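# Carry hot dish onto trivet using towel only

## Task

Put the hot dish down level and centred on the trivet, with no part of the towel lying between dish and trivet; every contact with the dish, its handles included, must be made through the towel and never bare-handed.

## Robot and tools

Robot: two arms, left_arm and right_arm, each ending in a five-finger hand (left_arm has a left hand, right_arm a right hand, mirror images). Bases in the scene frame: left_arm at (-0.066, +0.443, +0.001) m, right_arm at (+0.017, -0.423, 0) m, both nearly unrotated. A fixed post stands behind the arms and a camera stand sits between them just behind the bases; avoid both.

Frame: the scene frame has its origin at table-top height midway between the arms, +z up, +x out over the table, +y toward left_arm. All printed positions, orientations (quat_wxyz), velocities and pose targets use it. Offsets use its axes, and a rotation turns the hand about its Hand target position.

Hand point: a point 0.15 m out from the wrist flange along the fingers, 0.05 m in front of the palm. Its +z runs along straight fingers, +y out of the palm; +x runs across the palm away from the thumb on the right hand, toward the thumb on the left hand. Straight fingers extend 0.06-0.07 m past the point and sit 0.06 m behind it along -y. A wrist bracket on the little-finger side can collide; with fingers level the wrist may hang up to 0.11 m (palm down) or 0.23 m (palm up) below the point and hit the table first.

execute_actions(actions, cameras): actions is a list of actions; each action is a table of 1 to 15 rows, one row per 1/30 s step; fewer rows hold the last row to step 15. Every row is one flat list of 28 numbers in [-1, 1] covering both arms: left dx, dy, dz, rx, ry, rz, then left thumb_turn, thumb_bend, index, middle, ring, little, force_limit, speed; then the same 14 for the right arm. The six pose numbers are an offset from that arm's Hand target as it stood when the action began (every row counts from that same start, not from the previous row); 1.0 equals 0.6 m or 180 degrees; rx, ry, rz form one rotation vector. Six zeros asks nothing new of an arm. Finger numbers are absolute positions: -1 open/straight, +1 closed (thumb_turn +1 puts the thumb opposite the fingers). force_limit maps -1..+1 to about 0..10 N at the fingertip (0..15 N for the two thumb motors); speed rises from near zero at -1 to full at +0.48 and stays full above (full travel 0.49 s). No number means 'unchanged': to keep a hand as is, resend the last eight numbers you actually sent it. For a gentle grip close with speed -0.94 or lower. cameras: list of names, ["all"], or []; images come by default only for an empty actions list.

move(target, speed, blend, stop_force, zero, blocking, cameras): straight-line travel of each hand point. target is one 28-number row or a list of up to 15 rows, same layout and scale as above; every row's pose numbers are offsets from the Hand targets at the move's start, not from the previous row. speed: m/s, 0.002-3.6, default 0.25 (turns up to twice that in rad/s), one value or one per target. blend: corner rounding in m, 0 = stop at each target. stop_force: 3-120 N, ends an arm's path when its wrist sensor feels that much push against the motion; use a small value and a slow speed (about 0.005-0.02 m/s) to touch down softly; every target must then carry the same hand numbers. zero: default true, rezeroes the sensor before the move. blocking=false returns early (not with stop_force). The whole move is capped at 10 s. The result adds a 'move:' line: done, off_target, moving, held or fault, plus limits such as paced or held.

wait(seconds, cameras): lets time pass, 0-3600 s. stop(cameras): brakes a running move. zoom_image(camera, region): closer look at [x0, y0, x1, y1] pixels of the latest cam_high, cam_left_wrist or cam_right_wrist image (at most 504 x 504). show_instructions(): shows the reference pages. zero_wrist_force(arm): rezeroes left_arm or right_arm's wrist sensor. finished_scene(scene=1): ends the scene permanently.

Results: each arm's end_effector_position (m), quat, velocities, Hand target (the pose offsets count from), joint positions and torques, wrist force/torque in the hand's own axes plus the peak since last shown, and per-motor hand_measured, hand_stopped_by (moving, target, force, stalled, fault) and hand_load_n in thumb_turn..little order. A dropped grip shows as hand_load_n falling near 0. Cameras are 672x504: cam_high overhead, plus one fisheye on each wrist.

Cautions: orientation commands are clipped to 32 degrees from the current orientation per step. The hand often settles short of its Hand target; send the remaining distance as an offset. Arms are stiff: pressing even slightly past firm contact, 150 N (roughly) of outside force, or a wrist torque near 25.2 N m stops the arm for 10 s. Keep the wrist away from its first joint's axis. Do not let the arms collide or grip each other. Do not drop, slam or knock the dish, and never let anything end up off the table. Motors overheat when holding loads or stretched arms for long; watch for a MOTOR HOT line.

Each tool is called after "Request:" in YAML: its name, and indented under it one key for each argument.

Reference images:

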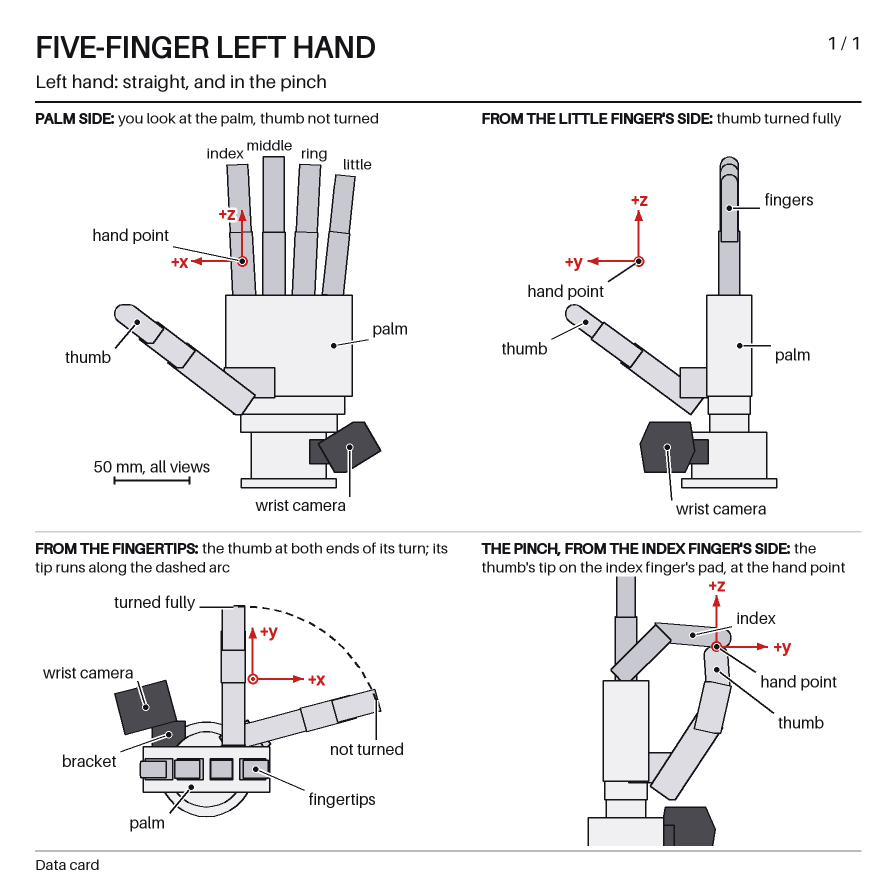

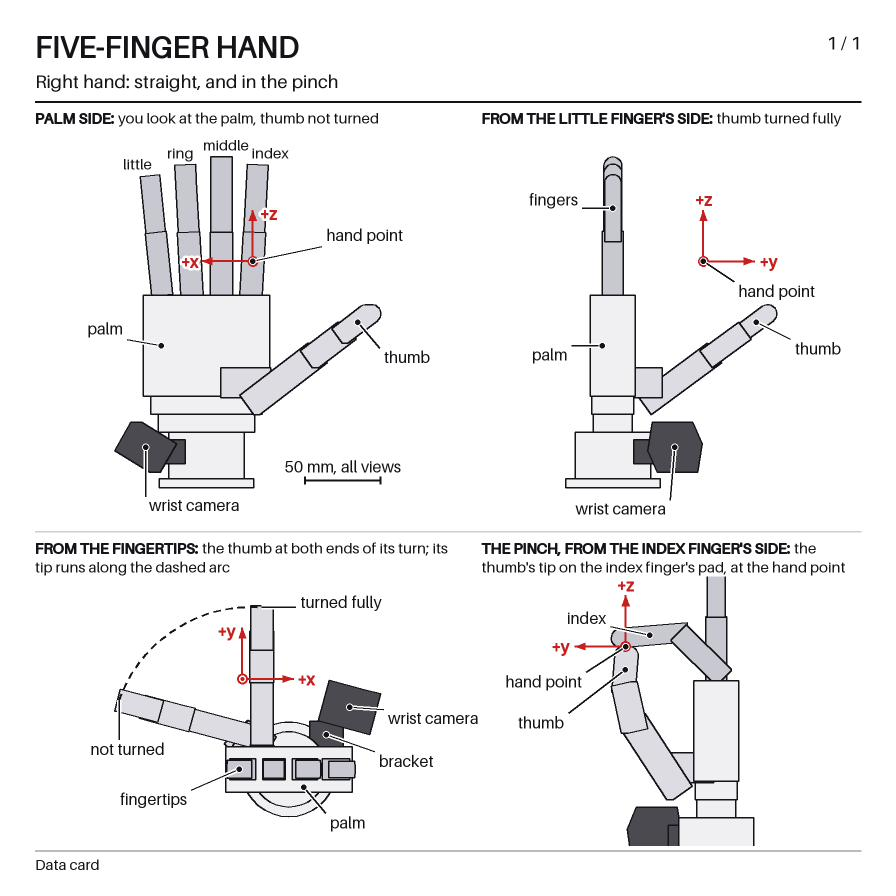

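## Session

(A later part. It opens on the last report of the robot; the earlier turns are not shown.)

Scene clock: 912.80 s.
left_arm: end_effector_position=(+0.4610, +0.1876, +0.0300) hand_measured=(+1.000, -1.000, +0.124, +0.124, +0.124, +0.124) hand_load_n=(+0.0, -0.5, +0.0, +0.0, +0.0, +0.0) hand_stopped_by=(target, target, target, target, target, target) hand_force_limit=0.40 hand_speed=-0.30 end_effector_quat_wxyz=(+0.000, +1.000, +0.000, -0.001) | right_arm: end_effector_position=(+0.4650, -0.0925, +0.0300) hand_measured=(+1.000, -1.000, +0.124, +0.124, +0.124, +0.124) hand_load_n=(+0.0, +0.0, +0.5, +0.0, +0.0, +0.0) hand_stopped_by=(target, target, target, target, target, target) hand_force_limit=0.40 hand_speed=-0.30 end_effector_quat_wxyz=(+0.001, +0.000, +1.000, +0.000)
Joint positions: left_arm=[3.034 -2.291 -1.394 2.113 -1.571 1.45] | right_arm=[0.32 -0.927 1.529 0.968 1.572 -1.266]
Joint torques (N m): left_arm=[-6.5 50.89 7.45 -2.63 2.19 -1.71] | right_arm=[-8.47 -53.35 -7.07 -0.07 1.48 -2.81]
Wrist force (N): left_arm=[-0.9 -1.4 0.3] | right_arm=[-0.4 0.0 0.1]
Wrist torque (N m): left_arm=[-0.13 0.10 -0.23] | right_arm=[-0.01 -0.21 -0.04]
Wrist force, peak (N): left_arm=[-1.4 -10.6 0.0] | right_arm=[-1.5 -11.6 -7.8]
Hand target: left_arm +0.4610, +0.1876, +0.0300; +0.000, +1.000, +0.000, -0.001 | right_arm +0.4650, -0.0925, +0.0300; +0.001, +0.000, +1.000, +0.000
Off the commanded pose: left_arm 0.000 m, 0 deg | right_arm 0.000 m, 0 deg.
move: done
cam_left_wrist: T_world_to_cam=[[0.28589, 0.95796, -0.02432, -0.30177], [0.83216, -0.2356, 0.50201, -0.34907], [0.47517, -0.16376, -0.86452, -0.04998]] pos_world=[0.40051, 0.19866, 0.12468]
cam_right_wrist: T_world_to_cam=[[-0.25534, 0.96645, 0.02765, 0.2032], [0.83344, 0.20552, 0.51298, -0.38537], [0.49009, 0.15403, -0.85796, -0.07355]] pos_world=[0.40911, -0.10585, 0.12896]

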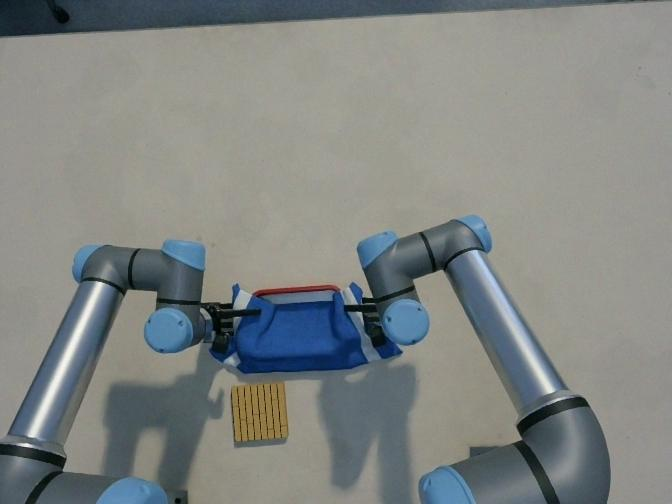

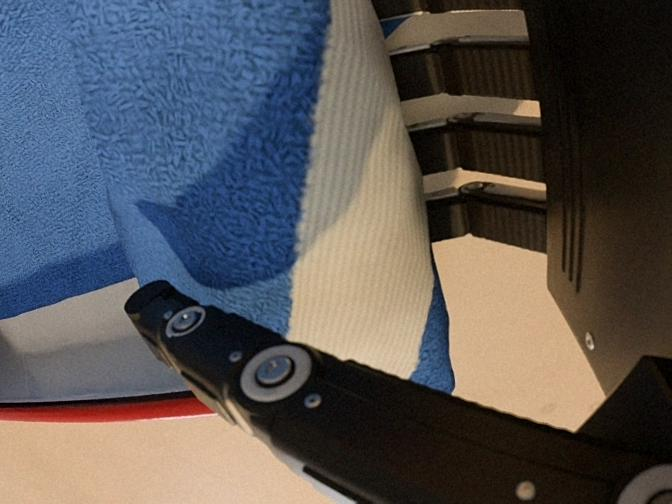

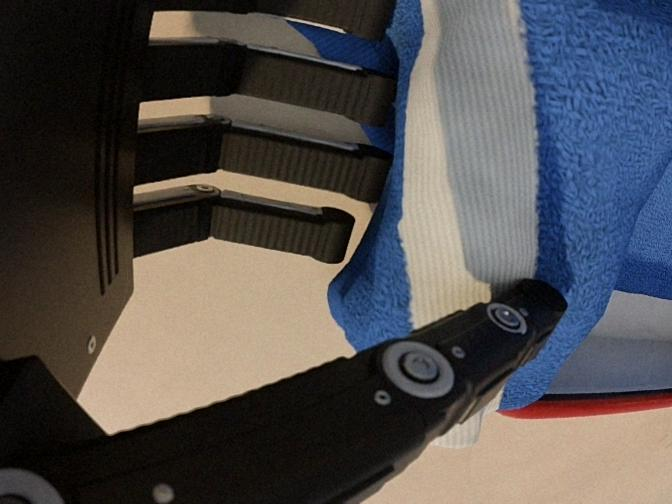

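Request:
move:
  target: [0,0,0,0,0,0,1,-1,0.125,0.125,0.125,0.125,0.4,-0.3,0,0.0417,0,0,0,0,1,-1,0.125,0.125,0.125,0.125,0.4,-0.3]
  speed: 0.015
  stop_force: 12
  cameras: ["all"]

Scene clock: 921.03 s.
left_arm: end_effector_position=(+0.4610, +0.1876, +0.0300) hand_measured=(+1.000, -1.000, +0.124, +0.124, +0.124, +0.124) hand_load_n=(+0.0, +0.0, +0.0, +0.0, +0.0, +0.0) hand_stopped_by=(target, target, target, target, target, target) hand_force_limit=0.40 hand_speed=-0.30 end_effector_quat_wxyz=(+0.000, +1.000, +0.000, -0.001) | right_arm: end_effector_position=(+0.4650, -0.0675, +0.0300) hand_measured=(+1.000, -1.000, +0.124, +0.124, +0.124, +0.124) hand_load_n=(+0.0, +0.0, +0.0, +0.0, +0.0, +0.0) hand_stopped_by=(target, target, target, target, target, target) hand_force_limit=0.40 hand_speed=-0.30 end_effector_quat_wxyz=(+0.001, +0.000, +1.000, +0.000)
Joint positions: left_arm=[3.034 -2.291 -1.394 2.113 -1.571 1.45] | right_arm=[0.369 -0.898 1.477 0.991 1.572 -1.217]
Joint torques (N m): left_arm=[-8.31 50.81 8.9 -3.55 2.28 -1.62] | right_arm=[-8.36 -55 -7.28 -0.01 1.76 -2.76]
Wrist force (N): left_arm=[-0.7 -1.2 0.6] | right_arm=[-0.2 0.0 1.0]
Wrist torque (N m): left_arm=[-0.13 0.08 -0.23] | right_arm=[-0.01 -0.26 -0.02]
Wrist force, peak (N): left_arm=[-0.7 -1.6 0.4] | right_arm=[-0.1 -0.1 1.3]
Hand target: left_arm +0.4610, +0.1876, +0.0300; +0.000, +1.000, +0.000, -0.001 | right_arm +0.4650, -0.0675, +0.0300; +0.001, +0.000, +1.000, +0.000
Off the commanded pose: left_arm 0.000 m, 0 deg | right_arm 0.000 m, 0 deg.
move: done
cam_left_wrist: T_world_to_cam=[[0.28595, 0.95793, -0.02443, -0.30178], [0.83218, -0.23561, 0.50196, -0.34907], [0.47508, -0.16386, -0.86455, -0.04993]] pos_world=[0.40051, 0.19866, 0.12468]
cam_right_wrist: T_world_to_cam=[[-0.25534, 0.96645, 0.02765, 0.17894], [0.83344, 0.20552, 0.51298, -0.39053], [0.49009, 0.15403, -0.85796, -0.07741]] pos_world=[0.40911, -0.08075, 0.12896]

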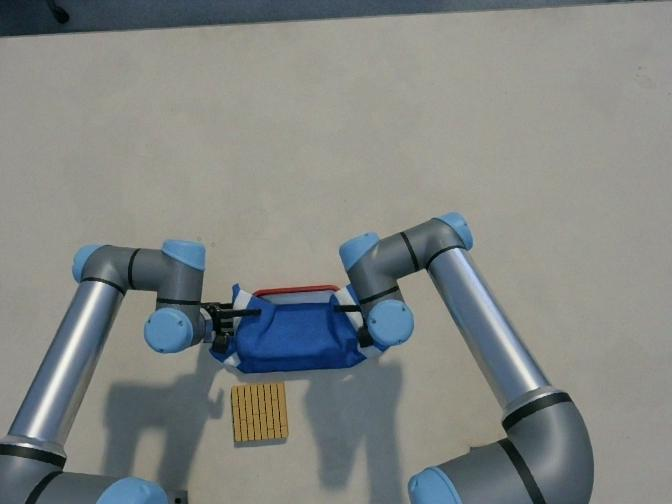

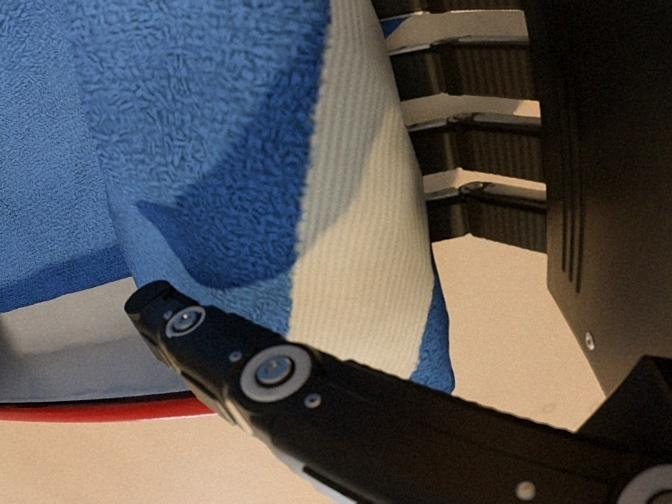

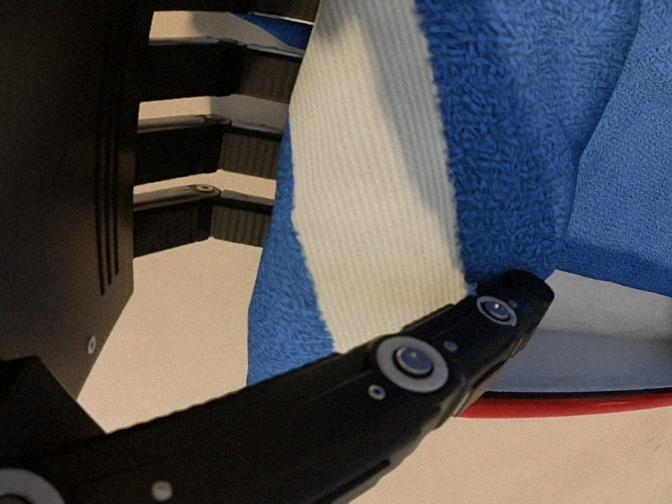

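Request:
zoom_image:
  camera: "cam_high"
  region: [190, 260, 430, 400]

Request:
zoom_image:
  camera: "cam_left_wrist"
  region: [0, 160, 300, 460]

Request:
zoom_image:
  camera: "cam_right_wrist"
  region: [372, 160, 672, 460]

Scaled by 2.100 from the camera's image (finer frame: 960x720).

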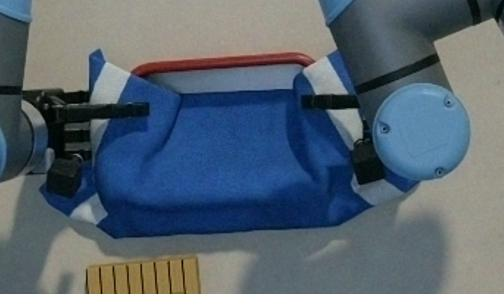

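Scaled by 1.680 from the camera's image (finer frame: 960x720).

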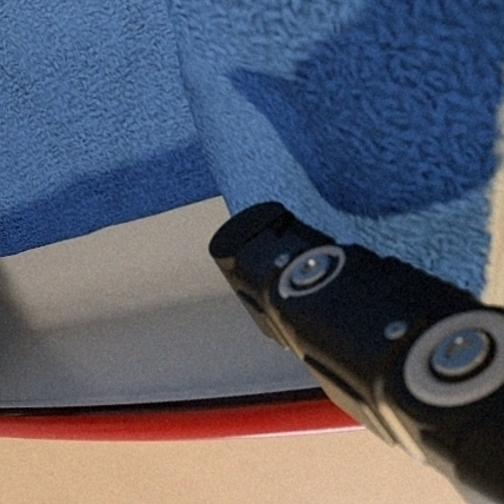

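Scaled by 1.680 from the camera's image (finer frame: 960x720).

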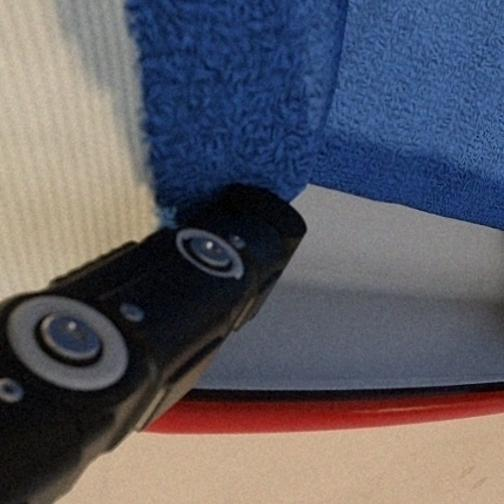

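Request:
move:
  target: [0,0,0,0,0,0,1,-0.3,0.125,0.125,0.125,0.125,-0.3,-0.85,0,0,0,0,0,0,1,-0.3,0.125,0.125,0.125,0.125,-0.3,-0.85]
  cameras: ["all"]

Scene clock: 959.27 s.
left_arm: end_effector_position=(+0.4610, +0.1876, +0.0300) hand_measured=(+1.000, -0.790, +0.124, +0.124, +0.124, +0.124) hand_load_n=(+0.0, +5.5, +0.0, +0.0, +0.0, +0.5) hand_stopped_by=(target, force, target, target, target, target) hand_force_limit=-0.30 hand_speed=-0.85 end_effector_quat_wxyz=(+0.000, +1.000, -0.001, -0.001) | right_arm: end_effector_position=(+0.4650, -0.0675, +0.0300) hand_measured=(+1.000, -0.824, +0.124, +0.124, +0.124, +0.124) hand_load_n=(+0.0, +5.5, +0.0, +0.0, +0.0, +0.0) hand_stopped_by=(target, force, target, target, target, target) hand_force_limit=-0.30 hand_speed=-0.85 end_effector_quat_wxyz=(+0.001, +0.000, +1.000, +0.000)
Joint positions: left_arm=[3.034 -2.291 -1.394 2.113 -1.571 1.45] | right_arm=[0.369 -0.898 1.477 0.991 1.572 -1.217]
Joint torques (N m): left_arm=[-4.41 49.77 10.03 -3.64 -0.3 -1.55] | right_arm=[-8.35 -51.34 -7.26 -0.04 1.53 -2.47]
Wrist force (N): left_arm=[-1.4 4.2 -2.2] | right_arm=[-0.2 3.6 -2.3]
Wrist torque (N m): left_arm=[0.17 0.09 -0.32] | right_arm=[0.20 -0.19 0.03]
Wrist force, peak (N): left_arm=[-1.3 4.7 -2.4] | right_arm=[-0.1 3.6 -2.4]
Hand target: left_arm +0.4610, +0.1876, +0.0300; +0.000, +1.000, +0.000, -0.001 | right_arm +0.4650, -0.0675, +0.0300; +0.001, +0.000, +1.000, +0.000
Off the commanded pose: left_arm 0.000 m, 0 deg | right_arm 0.000 m, 0 deg.
move: done
cam_left_wrist: T_world_to_cam=[[0.28595, 0.95793, -0.02443, -0.30168], [0.83218, -0.23561, 0.50196, -0.3491], [0.47508, -0.16386, -0.86455, -0.04994]] pos_world=[0.40051, 0.19856, 0.12468]
cam_right_wrist: T_world_to_cam=[[-0.25534, 0.96645, 0.02765, 0.17894], [0.83344, 0.20552, 0.51298, -0.39053], [0.49009, 0.15403, -0.85796, -0.07741]] pos_world=[0.40911, -0.08075, 0.12896]

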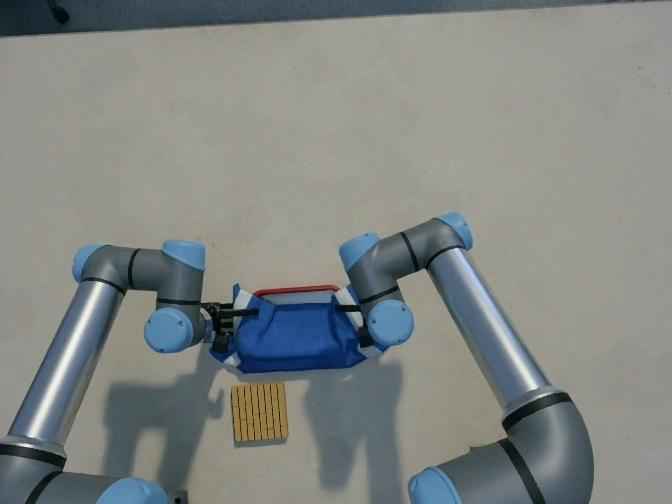

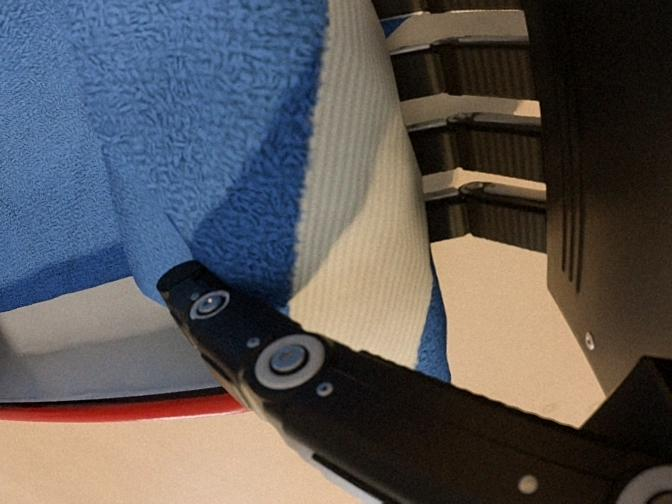

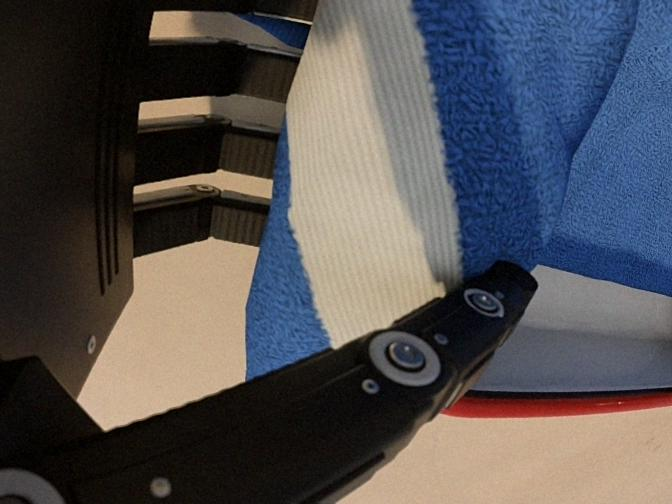

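Request:
move:
  target: [0,0,0,0,0,0,1,-0.3,0.35,0.35,0.35,0.35,-0.5,-0.9,0,0,0,0,0,0,1,-0.3,0.35,0.35,0.35,0.35,-0.5,-0.9]
  cameras: ["all"]

Scene clock: 970.10 s.
left_arm: end_effector_position=(+0.4610, +0.1876, +0.0300) hand_measured=(+1.000, -0.790, +0.272, +0.224, +0.262, +0.290) hand_load_n=(+0.0, +6.0, +3.0, +2.0, +3.0, +3.5) hand_stopped_by=(target, force, force, force, force, force) hand_force_limit=-0.50 hand_speed=-0.90 end_effector_quat_wxyz=(+0.000, +1.000, +0.000, -0.001) | right_arm: end_effector_position=(+0.4650, -0.0675, +0.0300) hand_measured=(+1.000, -0.824, +0.254, +0.244, +0.252, +0.272) hand_load_n=(+0.0, +5.5, +2.5, +3.5, +3.0, +3.0) hand_stopped_by=(target, force, force, force, force, force) hand_force_limit=-0.50 hand_speed=-0.90 end_effector_quat_wxyz=(+0.001, +0.000, +1.000, +0.000)
Joint positions: left_arm=[3.034 -2.291 -1.394 2.113 -1.571 1.45] | right_arm=[0.369 -0.898 1.477 0.991 1.572 -1.217]
Joint torques (N m): left_arm=[6.06 44.48 10.87 -3.54 -0.7 -1.63] | right_arm=[-8.35 -36.31 -9.08 1.33 1.55 -1.66]
Wrist force (N): left_arm=[-0.4 -0.4 6.8] | right_arm=[-0.6 1.9 5.5]
Wrist torque (N m): left_arm=[-0.39 0.29 -0.17] | right_arm=[-0.09 -0.41 -0.03]
Wrist force, peak (N): left_arm=[-0.4 -0.3 7.0] | right_arm=[-0.6 2.0 5.8]
Hand target: left_arm +0.4610, +0.1876, +0.0300; +0.000, +1.000, +0.000, -0.001 | right_arm +0.4650, -0.0675, +0.0300; +0.001, +0.000, +1.000, +0.000
Off the commanded pose: left_arm 0.000 m, 0 deg | right_arm 0.000 m, 0 deg.
move: done
cam_left_wrist: T_world_to_cam=[[0.28589, 0.95796, -0.02432, -0.30177], [0.83216, -0.2356, 0.50201, -0.34907], [0.47517, -0.16376, -0.86452, -0.04998]] pos_world=[0.40051, 0.19866, 0.12468]
cam_right_wrist: T_world_to_cam=[[-0.25534, 0.96645, 0.02765, 0.17894], [0.83344, 0.20552, 0.51298, -0.39053], [0.49009, 0.15403, -0.85796, -0.07741]] pos_world=[0.40911, -0.08075, 0.12896]

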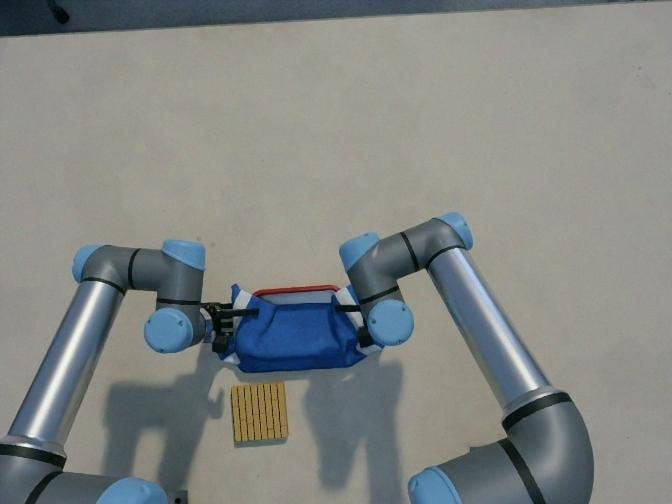

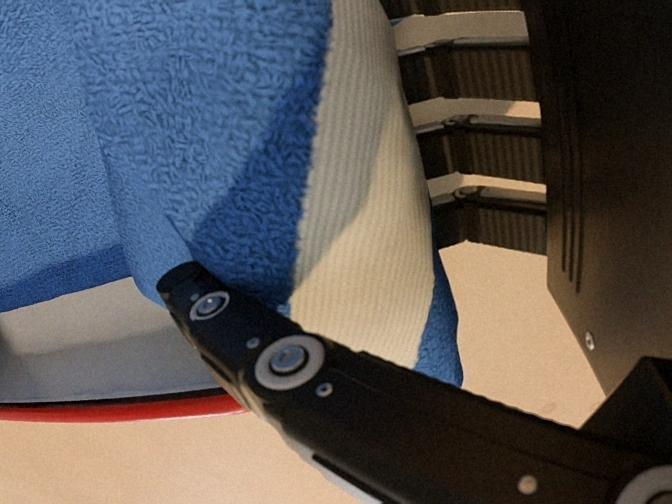

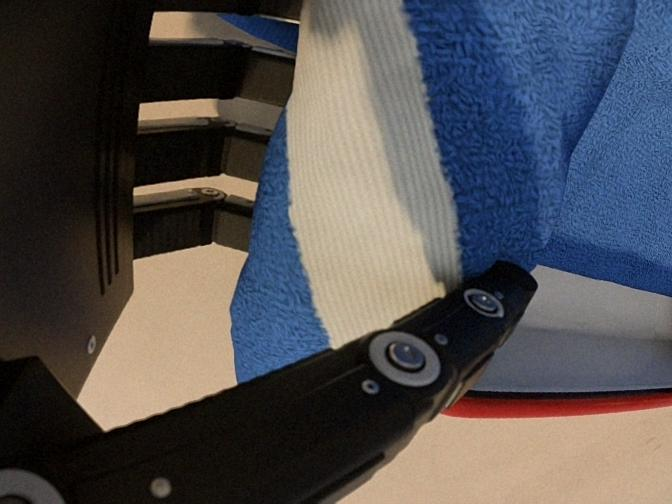

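Request:
move:
  target: [0,0,0.0333,0,0,0,1,-0.3,0.35,0.35,0.35,0.35,-0.5,-0.9,0,0,0.0333,0,0,0,1,-0.3,0.35,0.35,0.35,0.35,-0.5,-0.9]
  speed: 0.03
  cameras: ["all"]

Scene clock: 975.13 s.
left_arm: end_effector_position=(+0.4611, +0.1876, +0.0501) hand_measured=(+1.000, -0.790, +0.272, +0.224, +0.262, +0.290) hand_load_n=(+0.0, +5.5, +3.5, +2.0, +2.5, +2.5) hand_stopped_by=(target, force, force, force, force, force) hand_force_limit=-0.50 hand_speed=-0.90 end_effector_quat_wxyz=(+0.000, +1.000, +0.000, +0.000) end_effector_velocity=(+0.000, +0.000, -0.002) end_effector_angular_velocity=(-0.002, -0.002, +0.000) | right_arm: end_effector_position=(+0.4650, -0.0675, +0.0502) hand_measured=(+1.000, -0.824, +0.252, +0.244, +0.252, +0.272) hand_load_n=(+0.0, +5.0, +4.0, +4.0, +3.0, +3.0) hand_stopped_by=(target, force, force, force, force, force) hand_force_limit=-0.50 hand_speed=-0.90 end_effector_quat_wxyz=(+0.001, +0.000, +1.000, +0.000) end_effector_velocity=(+0.001, +0.001, -0.001) end_effector_angular_velocity=(+0.002, -0.002, +0.001)
Joint positions: left_arm=[3.034 -2.267 -1.378 2.073 -1.571 1.45] | right_arm=[0.369 -0.924 1.462 1.032 1.572 -1.217]
Joint velocities: left_arm=[0 -0.002 -0.002 0.005 0.002 0] | right_arm=[0 0.002 0.001 -0.005 -0.001 -0.001]
Joint torques (N m): left_arm=[-6.51 41.89 11.05 -1.67 1.52 -1.69] | right_arm=[-8.4 -36.07 -10.65 0.54 1.33 -0.85]
Wrist force (N): left_arm=[-0.8 -0.3 6.5] | right_arm=[-1.0 1.6 7.2]
Wrist torque (N m): left_arm=[-0.37 0.32 -0.19] | right_arm=[-0.13 -0.36 -0.05]
Wrist force, peak (N): left_arm=[-0.9 0.2 8.4] | right_arm=[-0.2 2.2 7.7]
Hand target: left_arm +0.4610, +0.1876, +0.0499; +0.000, +1.000, +0.000, -0.001 | right_arm +0.4650, -0.0675, +0.0500; +0.001, +0.000, +1.000, +0.000
Off the commanded pose: left_arm 0.000 m, 0 deg | right_arm 0.000 m, 0 deg.
move: done
cam_left_wrist: T_world_to_cam=[[0.28595, 0.95794, -0.02437, -0.30123], [0.83207, -0.2356, 0.50214, -0.35925], [0.47528, -0.16386, -0.86444, -0.03271]] pos_world=[0.40061, 0.19856, 0.14478]
cam_right_wrist: T_world_to_cam=[[-0.25539, 0.96644, 0.02774, 0.17838], [0.8334, 0.20551, 0.51304, -0.40088], [0.49012, 0.15414, -0.85792, -0.06009]] pos_world=[0.40911, -0.08075, 0.14916]

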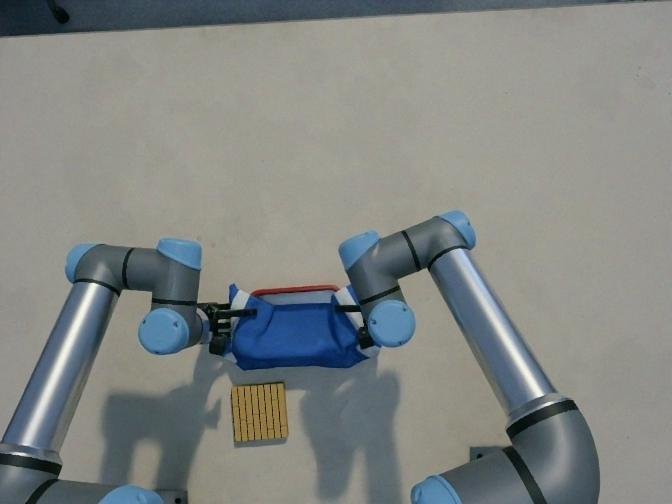

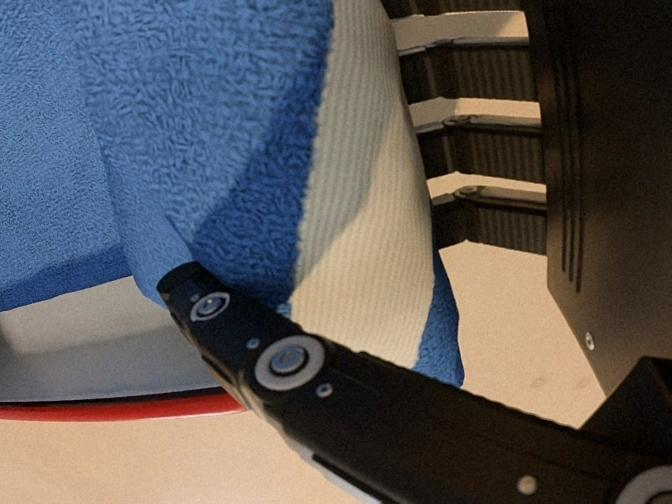

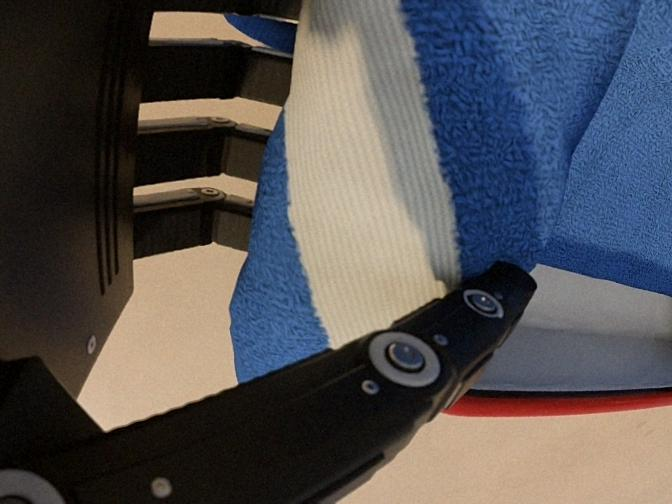

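Request:
zoom_image:
  camera: "cam_high"
  region: [215, 270, 385, 380]

Scaled by 2.965 from the camera's image (finer frame: 960x720).

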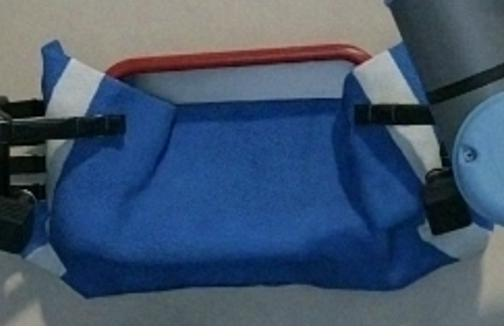

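Request:
move:
  target:
    - [0,0,0.1667,0,0,0,1,-0.3,0.35,0.35,0.35,0.35,-0.5,-0.9,0,0,0.1667,0,0,0,1,-0.3,0.35,0.35,0.35,0.35,-0.5,-0.9]
    - [-0.2167,0.09,0.1667,0,0,0,1,-0.3,0.35,0.35,0.35,0.35,-0.5,-0.9,-0.2167,0.09,0.1667,0,0,0,1,-0.3,0.35,0.35,0.35,0.35,-0.5,-0.9]
  speed: 0.1
  blend: 0.03
  cameras: ["all"]

Scene clock: 1035.03 s.
left_arm: end_effector_position=(+0.3311, +0.2416, +0.1500) hand_measured=(+1.000, -0.790, +0.272, +0.224, +0.262, +0.290) hand_load_n=(+0.0, +5.5, +3.5, +2.0, +2.5, +2.5) hand_stopped_by=(target, force, force, force, force, force) hand_force_limit=-0.50 hand_speed=-0.90 end_effector_quat_wxyz=(+0.000, +1.000, +0.000, -0.001) | right_arm: end_effector_position=(+0.3350, -0.0135, +0.1501) hand_measured=(+1.000, -0.824, +0.252, +0.244, +0.252, +0.272) hand_load_n=(+0.0, +5.0, +4.0, +4.0, +3.5, +3.0) hand_stopped_by=(target, force, force, force, force, force) hand_force_limit=-0.50 hand_speed=-0.90 end_effector_quat_wxyz=(+0.001, +0.000, +1.000, +0.000)
Joint positions: left_arm=[3.134 -1.848 -1.747 2.023 -1.571 1.551] | right_arm=[0.6 -1.159 1.556 1.173 1.572 -0.986]
Joint torques (N m): left_arm=[-5.6 33.19 11.57 -4.45 1.6 -1.85] | right_arm=[2.69 -28.26 -21.78 5.84 1.89 -1.53]
Wrist force (N): left_arm=[-0.4 2.2 7.1] | right_arm=[-0.4 3.8 7.3]
Wrist torque (N m): left_arm=[-0.17 0.27 -0.26] | right_arm=[0.05 -0.45 0.15]
Wrist force, peak (N): left_arm=[-0.8 0.3 9.5] | right_arm=[-0.3 2.3 9.9]
Hand target: left_arm +0.3310, +0.2416, +0.1500; +0.000, +1.000, +0.000, -0.001 | right_arm +0.3350, -0.0135, +0.1500; +0.001, +0.000, +1.000, +0.000
Off the commanded pose: left_arm 0.000 m, 0 deg | right_arm 0.000 m, 0 deg.
move: done
cam_left_wrist: T_world_to_cam=[[0.28581, 0.95798, -0.02437, -0.31342], [0.83216, -0.2355, 0.50205, -0.28853], [0.47521, -0.16377, -0.8645, 0.12431]] pos_world=[0.27061, 0.25266, 0.24468]
cam_right_wrist: T_world_to_cam=[[-0.2554, 0.96644, 0.0277, 0.09034], [0.83335, 0.20552, 0.51311, -0.35483], [0.4902, 0.15414, -0.85788, 0.0809]] pos_world=[0.27911, -0.02685, 0.24896]

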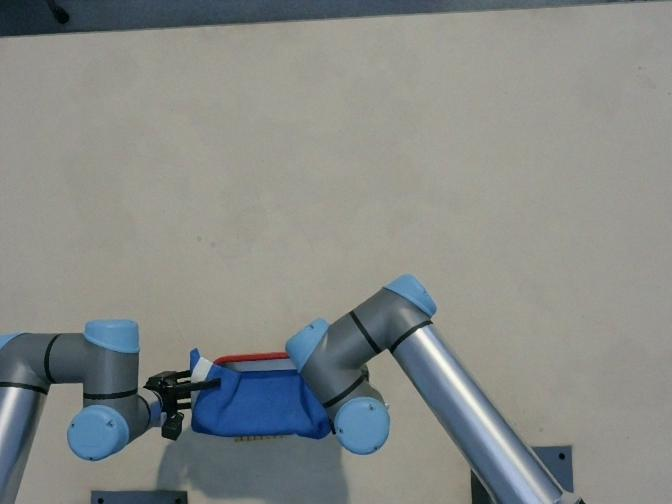

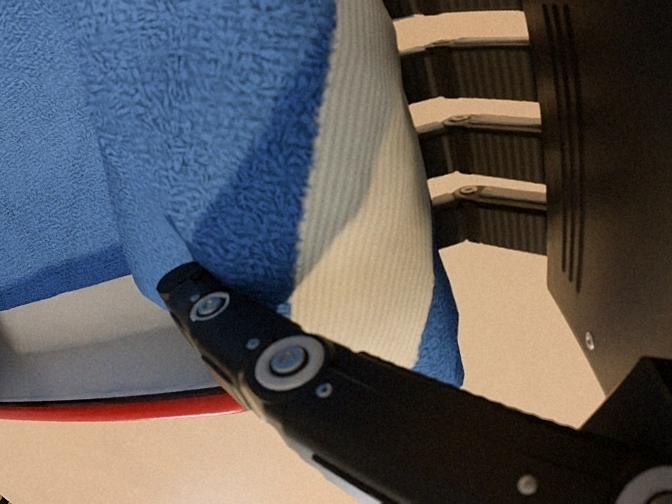

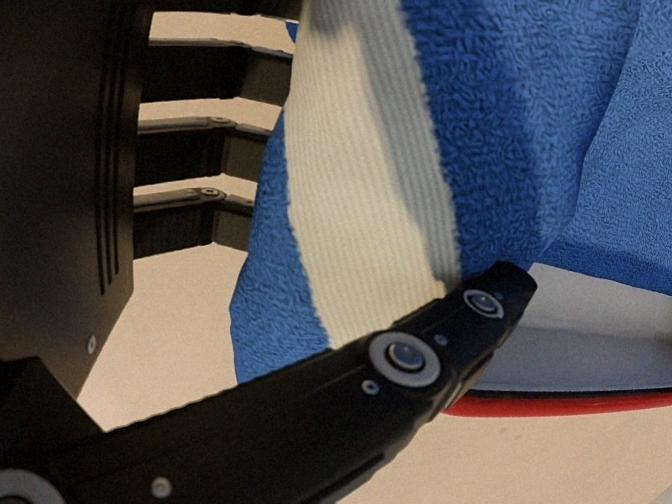

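Request:
move:
  target:
    - [-0.1117,0.0467,0,0,0,0,1,-0.3,0.35,0.35,0.35,0.35,-0.5,-0.9,-0.1117,0.0467,0,0,0,0,1,-0.3,0.35,0.35,0.35,0.35,-0.5,-0.9]
  speed: 0.05
  cameras: ["all"]

Request:
zoom_image:
  camera: "cam_high"
  region: [160, 360, 360, 504]

Scene clock: 1045.57 s.
left_arm: end_effector_position=(+0.2640, +0.2697, +0.1500) hand_measured=(+1.000, -0.790, +0.272, +0.224, +0.262, +0.290) hand_load_n=(+0.0, +6.0, +3.5, +2.0, +3.0, +2.5) hand_stopped_by=(target, force, force, force, force, force) hand_force_limit=-0.50 hand_speed=-0.90 end_effector_quat_wxyz=(+0.000, +1.000, -0.001, +0.000) | right_arm: end_effector_position=(+0.2679, +0.0145, +0.1501) hand_measured=(+1.000, -0.824, +0.252, +0.244, +0.252, +0.272) hand_load_n=(+0.5, +5.0, +4.0, +4.0, +3.5, +3.0) hand_stopped_by=(target, force, force, force, force, force) hand_force_limit=-0.50 hand_speed=-0.90 end_effector_quat_wxyz=(+0.001, +0.000, +1.000, +0.000) end_effector_velocity=(+0.001, +0.000, +0.001) end_effector_angular_velocity=(+0.000, -0.001, +0.003)
Joint positions: left_arm=[3.224 -1.677 -1.958 2.063 -1.571 1.64] | right_arm=[0.75 -1.194 1.607 1.157 1.572 -0.836]
Joint velocities: left_arm=[within noise] | right_arm=[-0.002 0 -0.002 0.001 0.001 -0.005]
Joint torques (N m): left_arm=[-6.85 12.31 24.56 -4.24 0.08 -1.56] | right_arm=[-9.15 -32.12 -23.03 1.99 2.03 -2.6]
Wrist force (N): left_arm=[-0.9 4.2 7.0] | right_arm=[-0.3 4.9 8.2]
Wrist torque (N m): left_arm=[0.07 0.30 -0.39] | right_arm=[0.08 -0.44 0.14]
Wrist force, peak (N): left_arm=[-0.9 4.2 7.0] | right_arm=[-0.1 5.2 8.0]
Hand target: left_arm +0.2640, +0.2696, +0.1500; +0.000, +1.000, +0.000, -0.001 | right_arm +0.2680, +0.0145, +0.1500; +0.001, +0.000, +1.000, +0.000
Off the commanded pose: left_arm 0.000 m, 0 deg | right_arm 0.000 m, 0 deg.
move: done
cam_left_wrist: T_world_to_cam=[[0.28598, 0.95793, -0.02424, -0.32112], [0.83206, -0.23569, 0.50212, -0.22599], [0.47529, -0.16376, -0.86446, 0.16067]] pos_world=[0.20351, 0.28066, 0.24458]
cam_right_wrist: T_world_to_cam=[[-0.25525, 0.96648, 0.02768, 0.04602], [0.83339, 0.20541, 0.51309, -0.30469], [0.4902, 0.15404, -0.85789, 0.10946]] pos_world=[0.21201, 0.00125, 0.24896]

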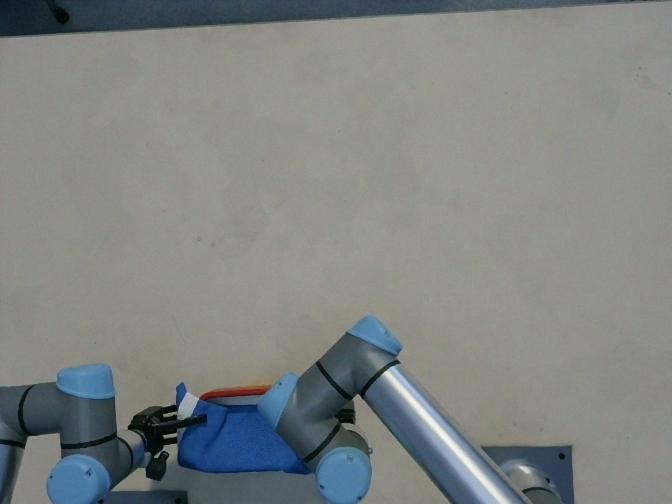

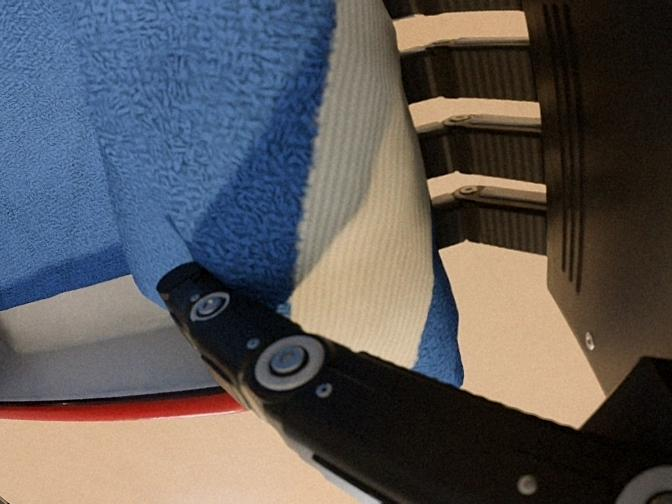

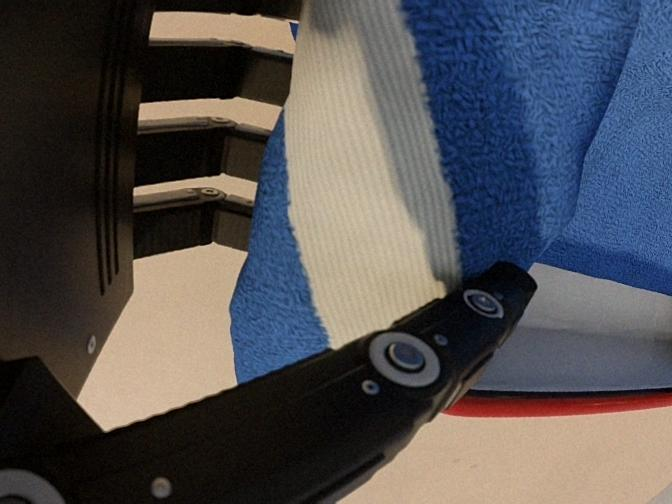

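Scaled by 2.520 from the camera's image (finer frame: 960x720).

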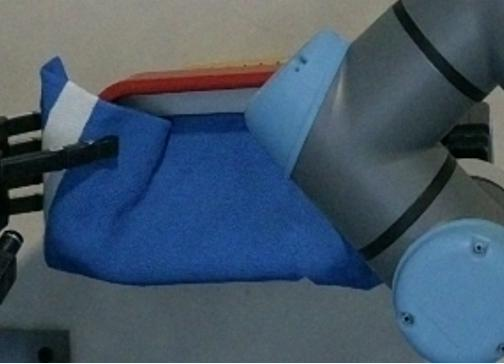

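Request:
move:
  target: [0,0,-0.1083,0,0,0,1,-0.3,0.35,0.35,0.35,0.35,-0.5,-0.9,0,0,-0.1083,0,0,0,1,-0.3,0.35,0.35,0.35,0.35,-0.5,-0.9]
  speed: 0.06
  cameras: ["all"]

Request:
zoom_image:
  camera: "cam_high"
  region: [160, 360, 360, 504]

Scene clock: 1055.53 s.
left_arm: end_effector_position=(+0.2639, +0.2696, +0.0850) hand_measured=(+1.000, -0.790, +0.272, +0.224, +0.262, +0.290) hand_load_n=(+0.0, +5.5, +3.5, +2.0, +3.0, +2.5) hand_stopped_by=(target, force, force, force, force, force) hand_force_limit=-0.50 hand_speed=-0.90 end_effector_quat_wxyz=(+0.000, +1.000, +0.000, -0.001) | right_arm: end_effector_position=(+0.2679, +0.0145, +0.0850) hand_measured=(+1.000, -0.824, +0.252, +0.244, +0.252, +0.272) hand_load_n=(+0.0, +5.0, +4.0, +4.0, +3.0, +3.0) hand_stopped_by=(target, force, force, force, force, force) hand_force_limit=-0.50 hand_speed=-0.90 end_effector_quat_wxyz=(+0.001, +0.000, +1.000, +0.000)
Joint positions: left_arm=[3.224 -1.77 -2.046 2.243 -1.571 1.64] | right_arm=[0.75 -1.121 1.687 1.005 1.572 -0.836]
Joint torques (N m): left_arm=[2.07 31.23 22.46 -4.68 -1.34 1.17] | right_arm=[-8.95 -49.09 -20.98 6.17 1.87 -2.64]
Wrist force (N): left_arm=[-0.9 3.6 6.6] | right_arm=[-0.7 4.8 7.0]
Wrist torque (N m): left_arm=[-0.04 0.31 -0.35] | right_arm=[0.14 -0.37 0.11]
Wrist force, peak (N): left_arm=[-0.9 3.2 7.8] | right_arm=[-0.7 4.4 8.8]
Hand target: left_arm +0.2640, +0.2696, +0.0850; +0.000, +1.000, +0.000, -0.001 | right_arm +0.2680, +0.0145, +0.0850; +0.001, +0.000, +1.000, +0.000
Off the commanded pose: left_arm 0.000 m, 0 deg | right_arm 0.000 m, 0 deg.
move: done
cam_left_wrist: T_world_to_cam=[[0.28595, 0.95793, -0.02449, -0.32261], [0.8323, -0.23561, 0.50177, -0.19333], [0.47489, -0.16386, -0.86466, 0.10476]] pos_world=[0.20341, 0.28066, 0.17968]
cam_right_wrist: T_world_to_cam=[[-0.25536, 0.96645, 0.02756, 0.04786], [0.8335, 0.20561, 0.51285, -0.27131], [0.48997, 0.15393, -0.85804, 0.05378]] pos_world=[0.21201, 0.00125, 0.18396]

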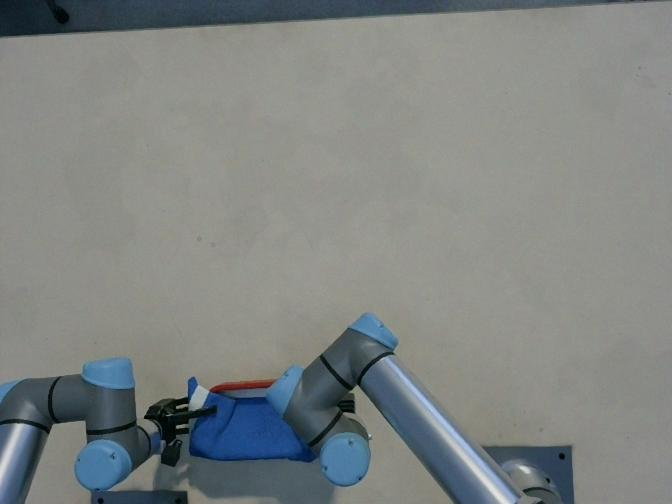

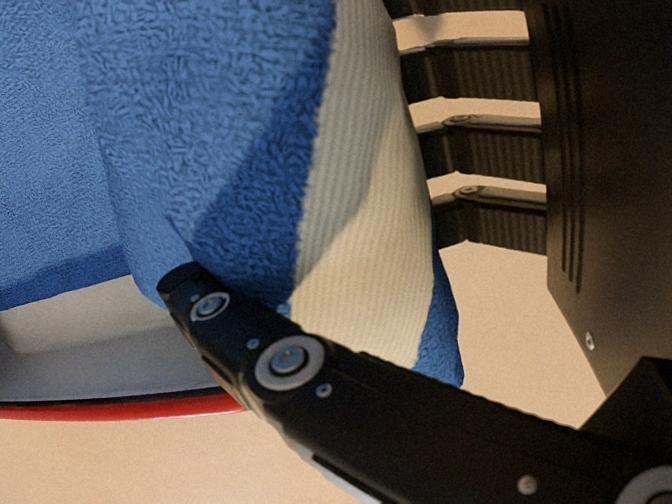

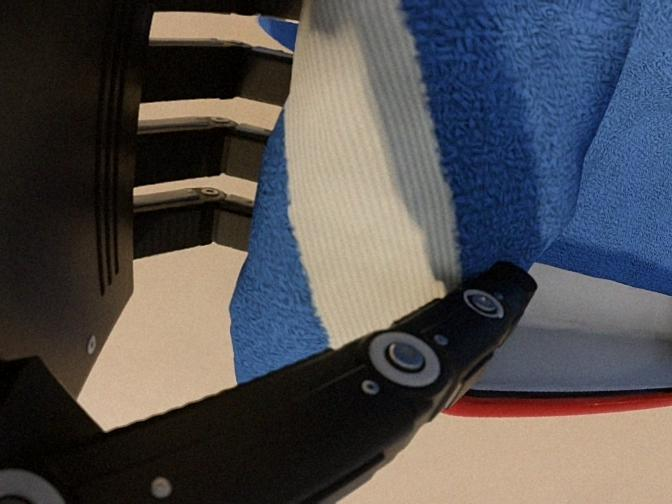

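Scaled by 2.520 from the camera's image (finer frame: 960x720).

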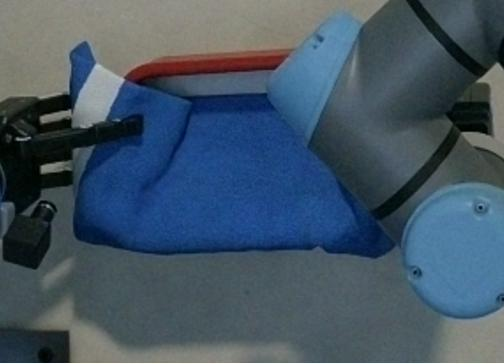

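Request:
zoom_image:
  camera: "cam_high"
  region: [180, 370, 300, 460]

Scaled by 4.200 from the camera's image (finer frame: 960x720).

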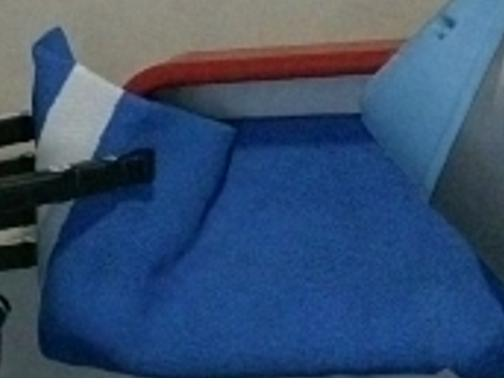

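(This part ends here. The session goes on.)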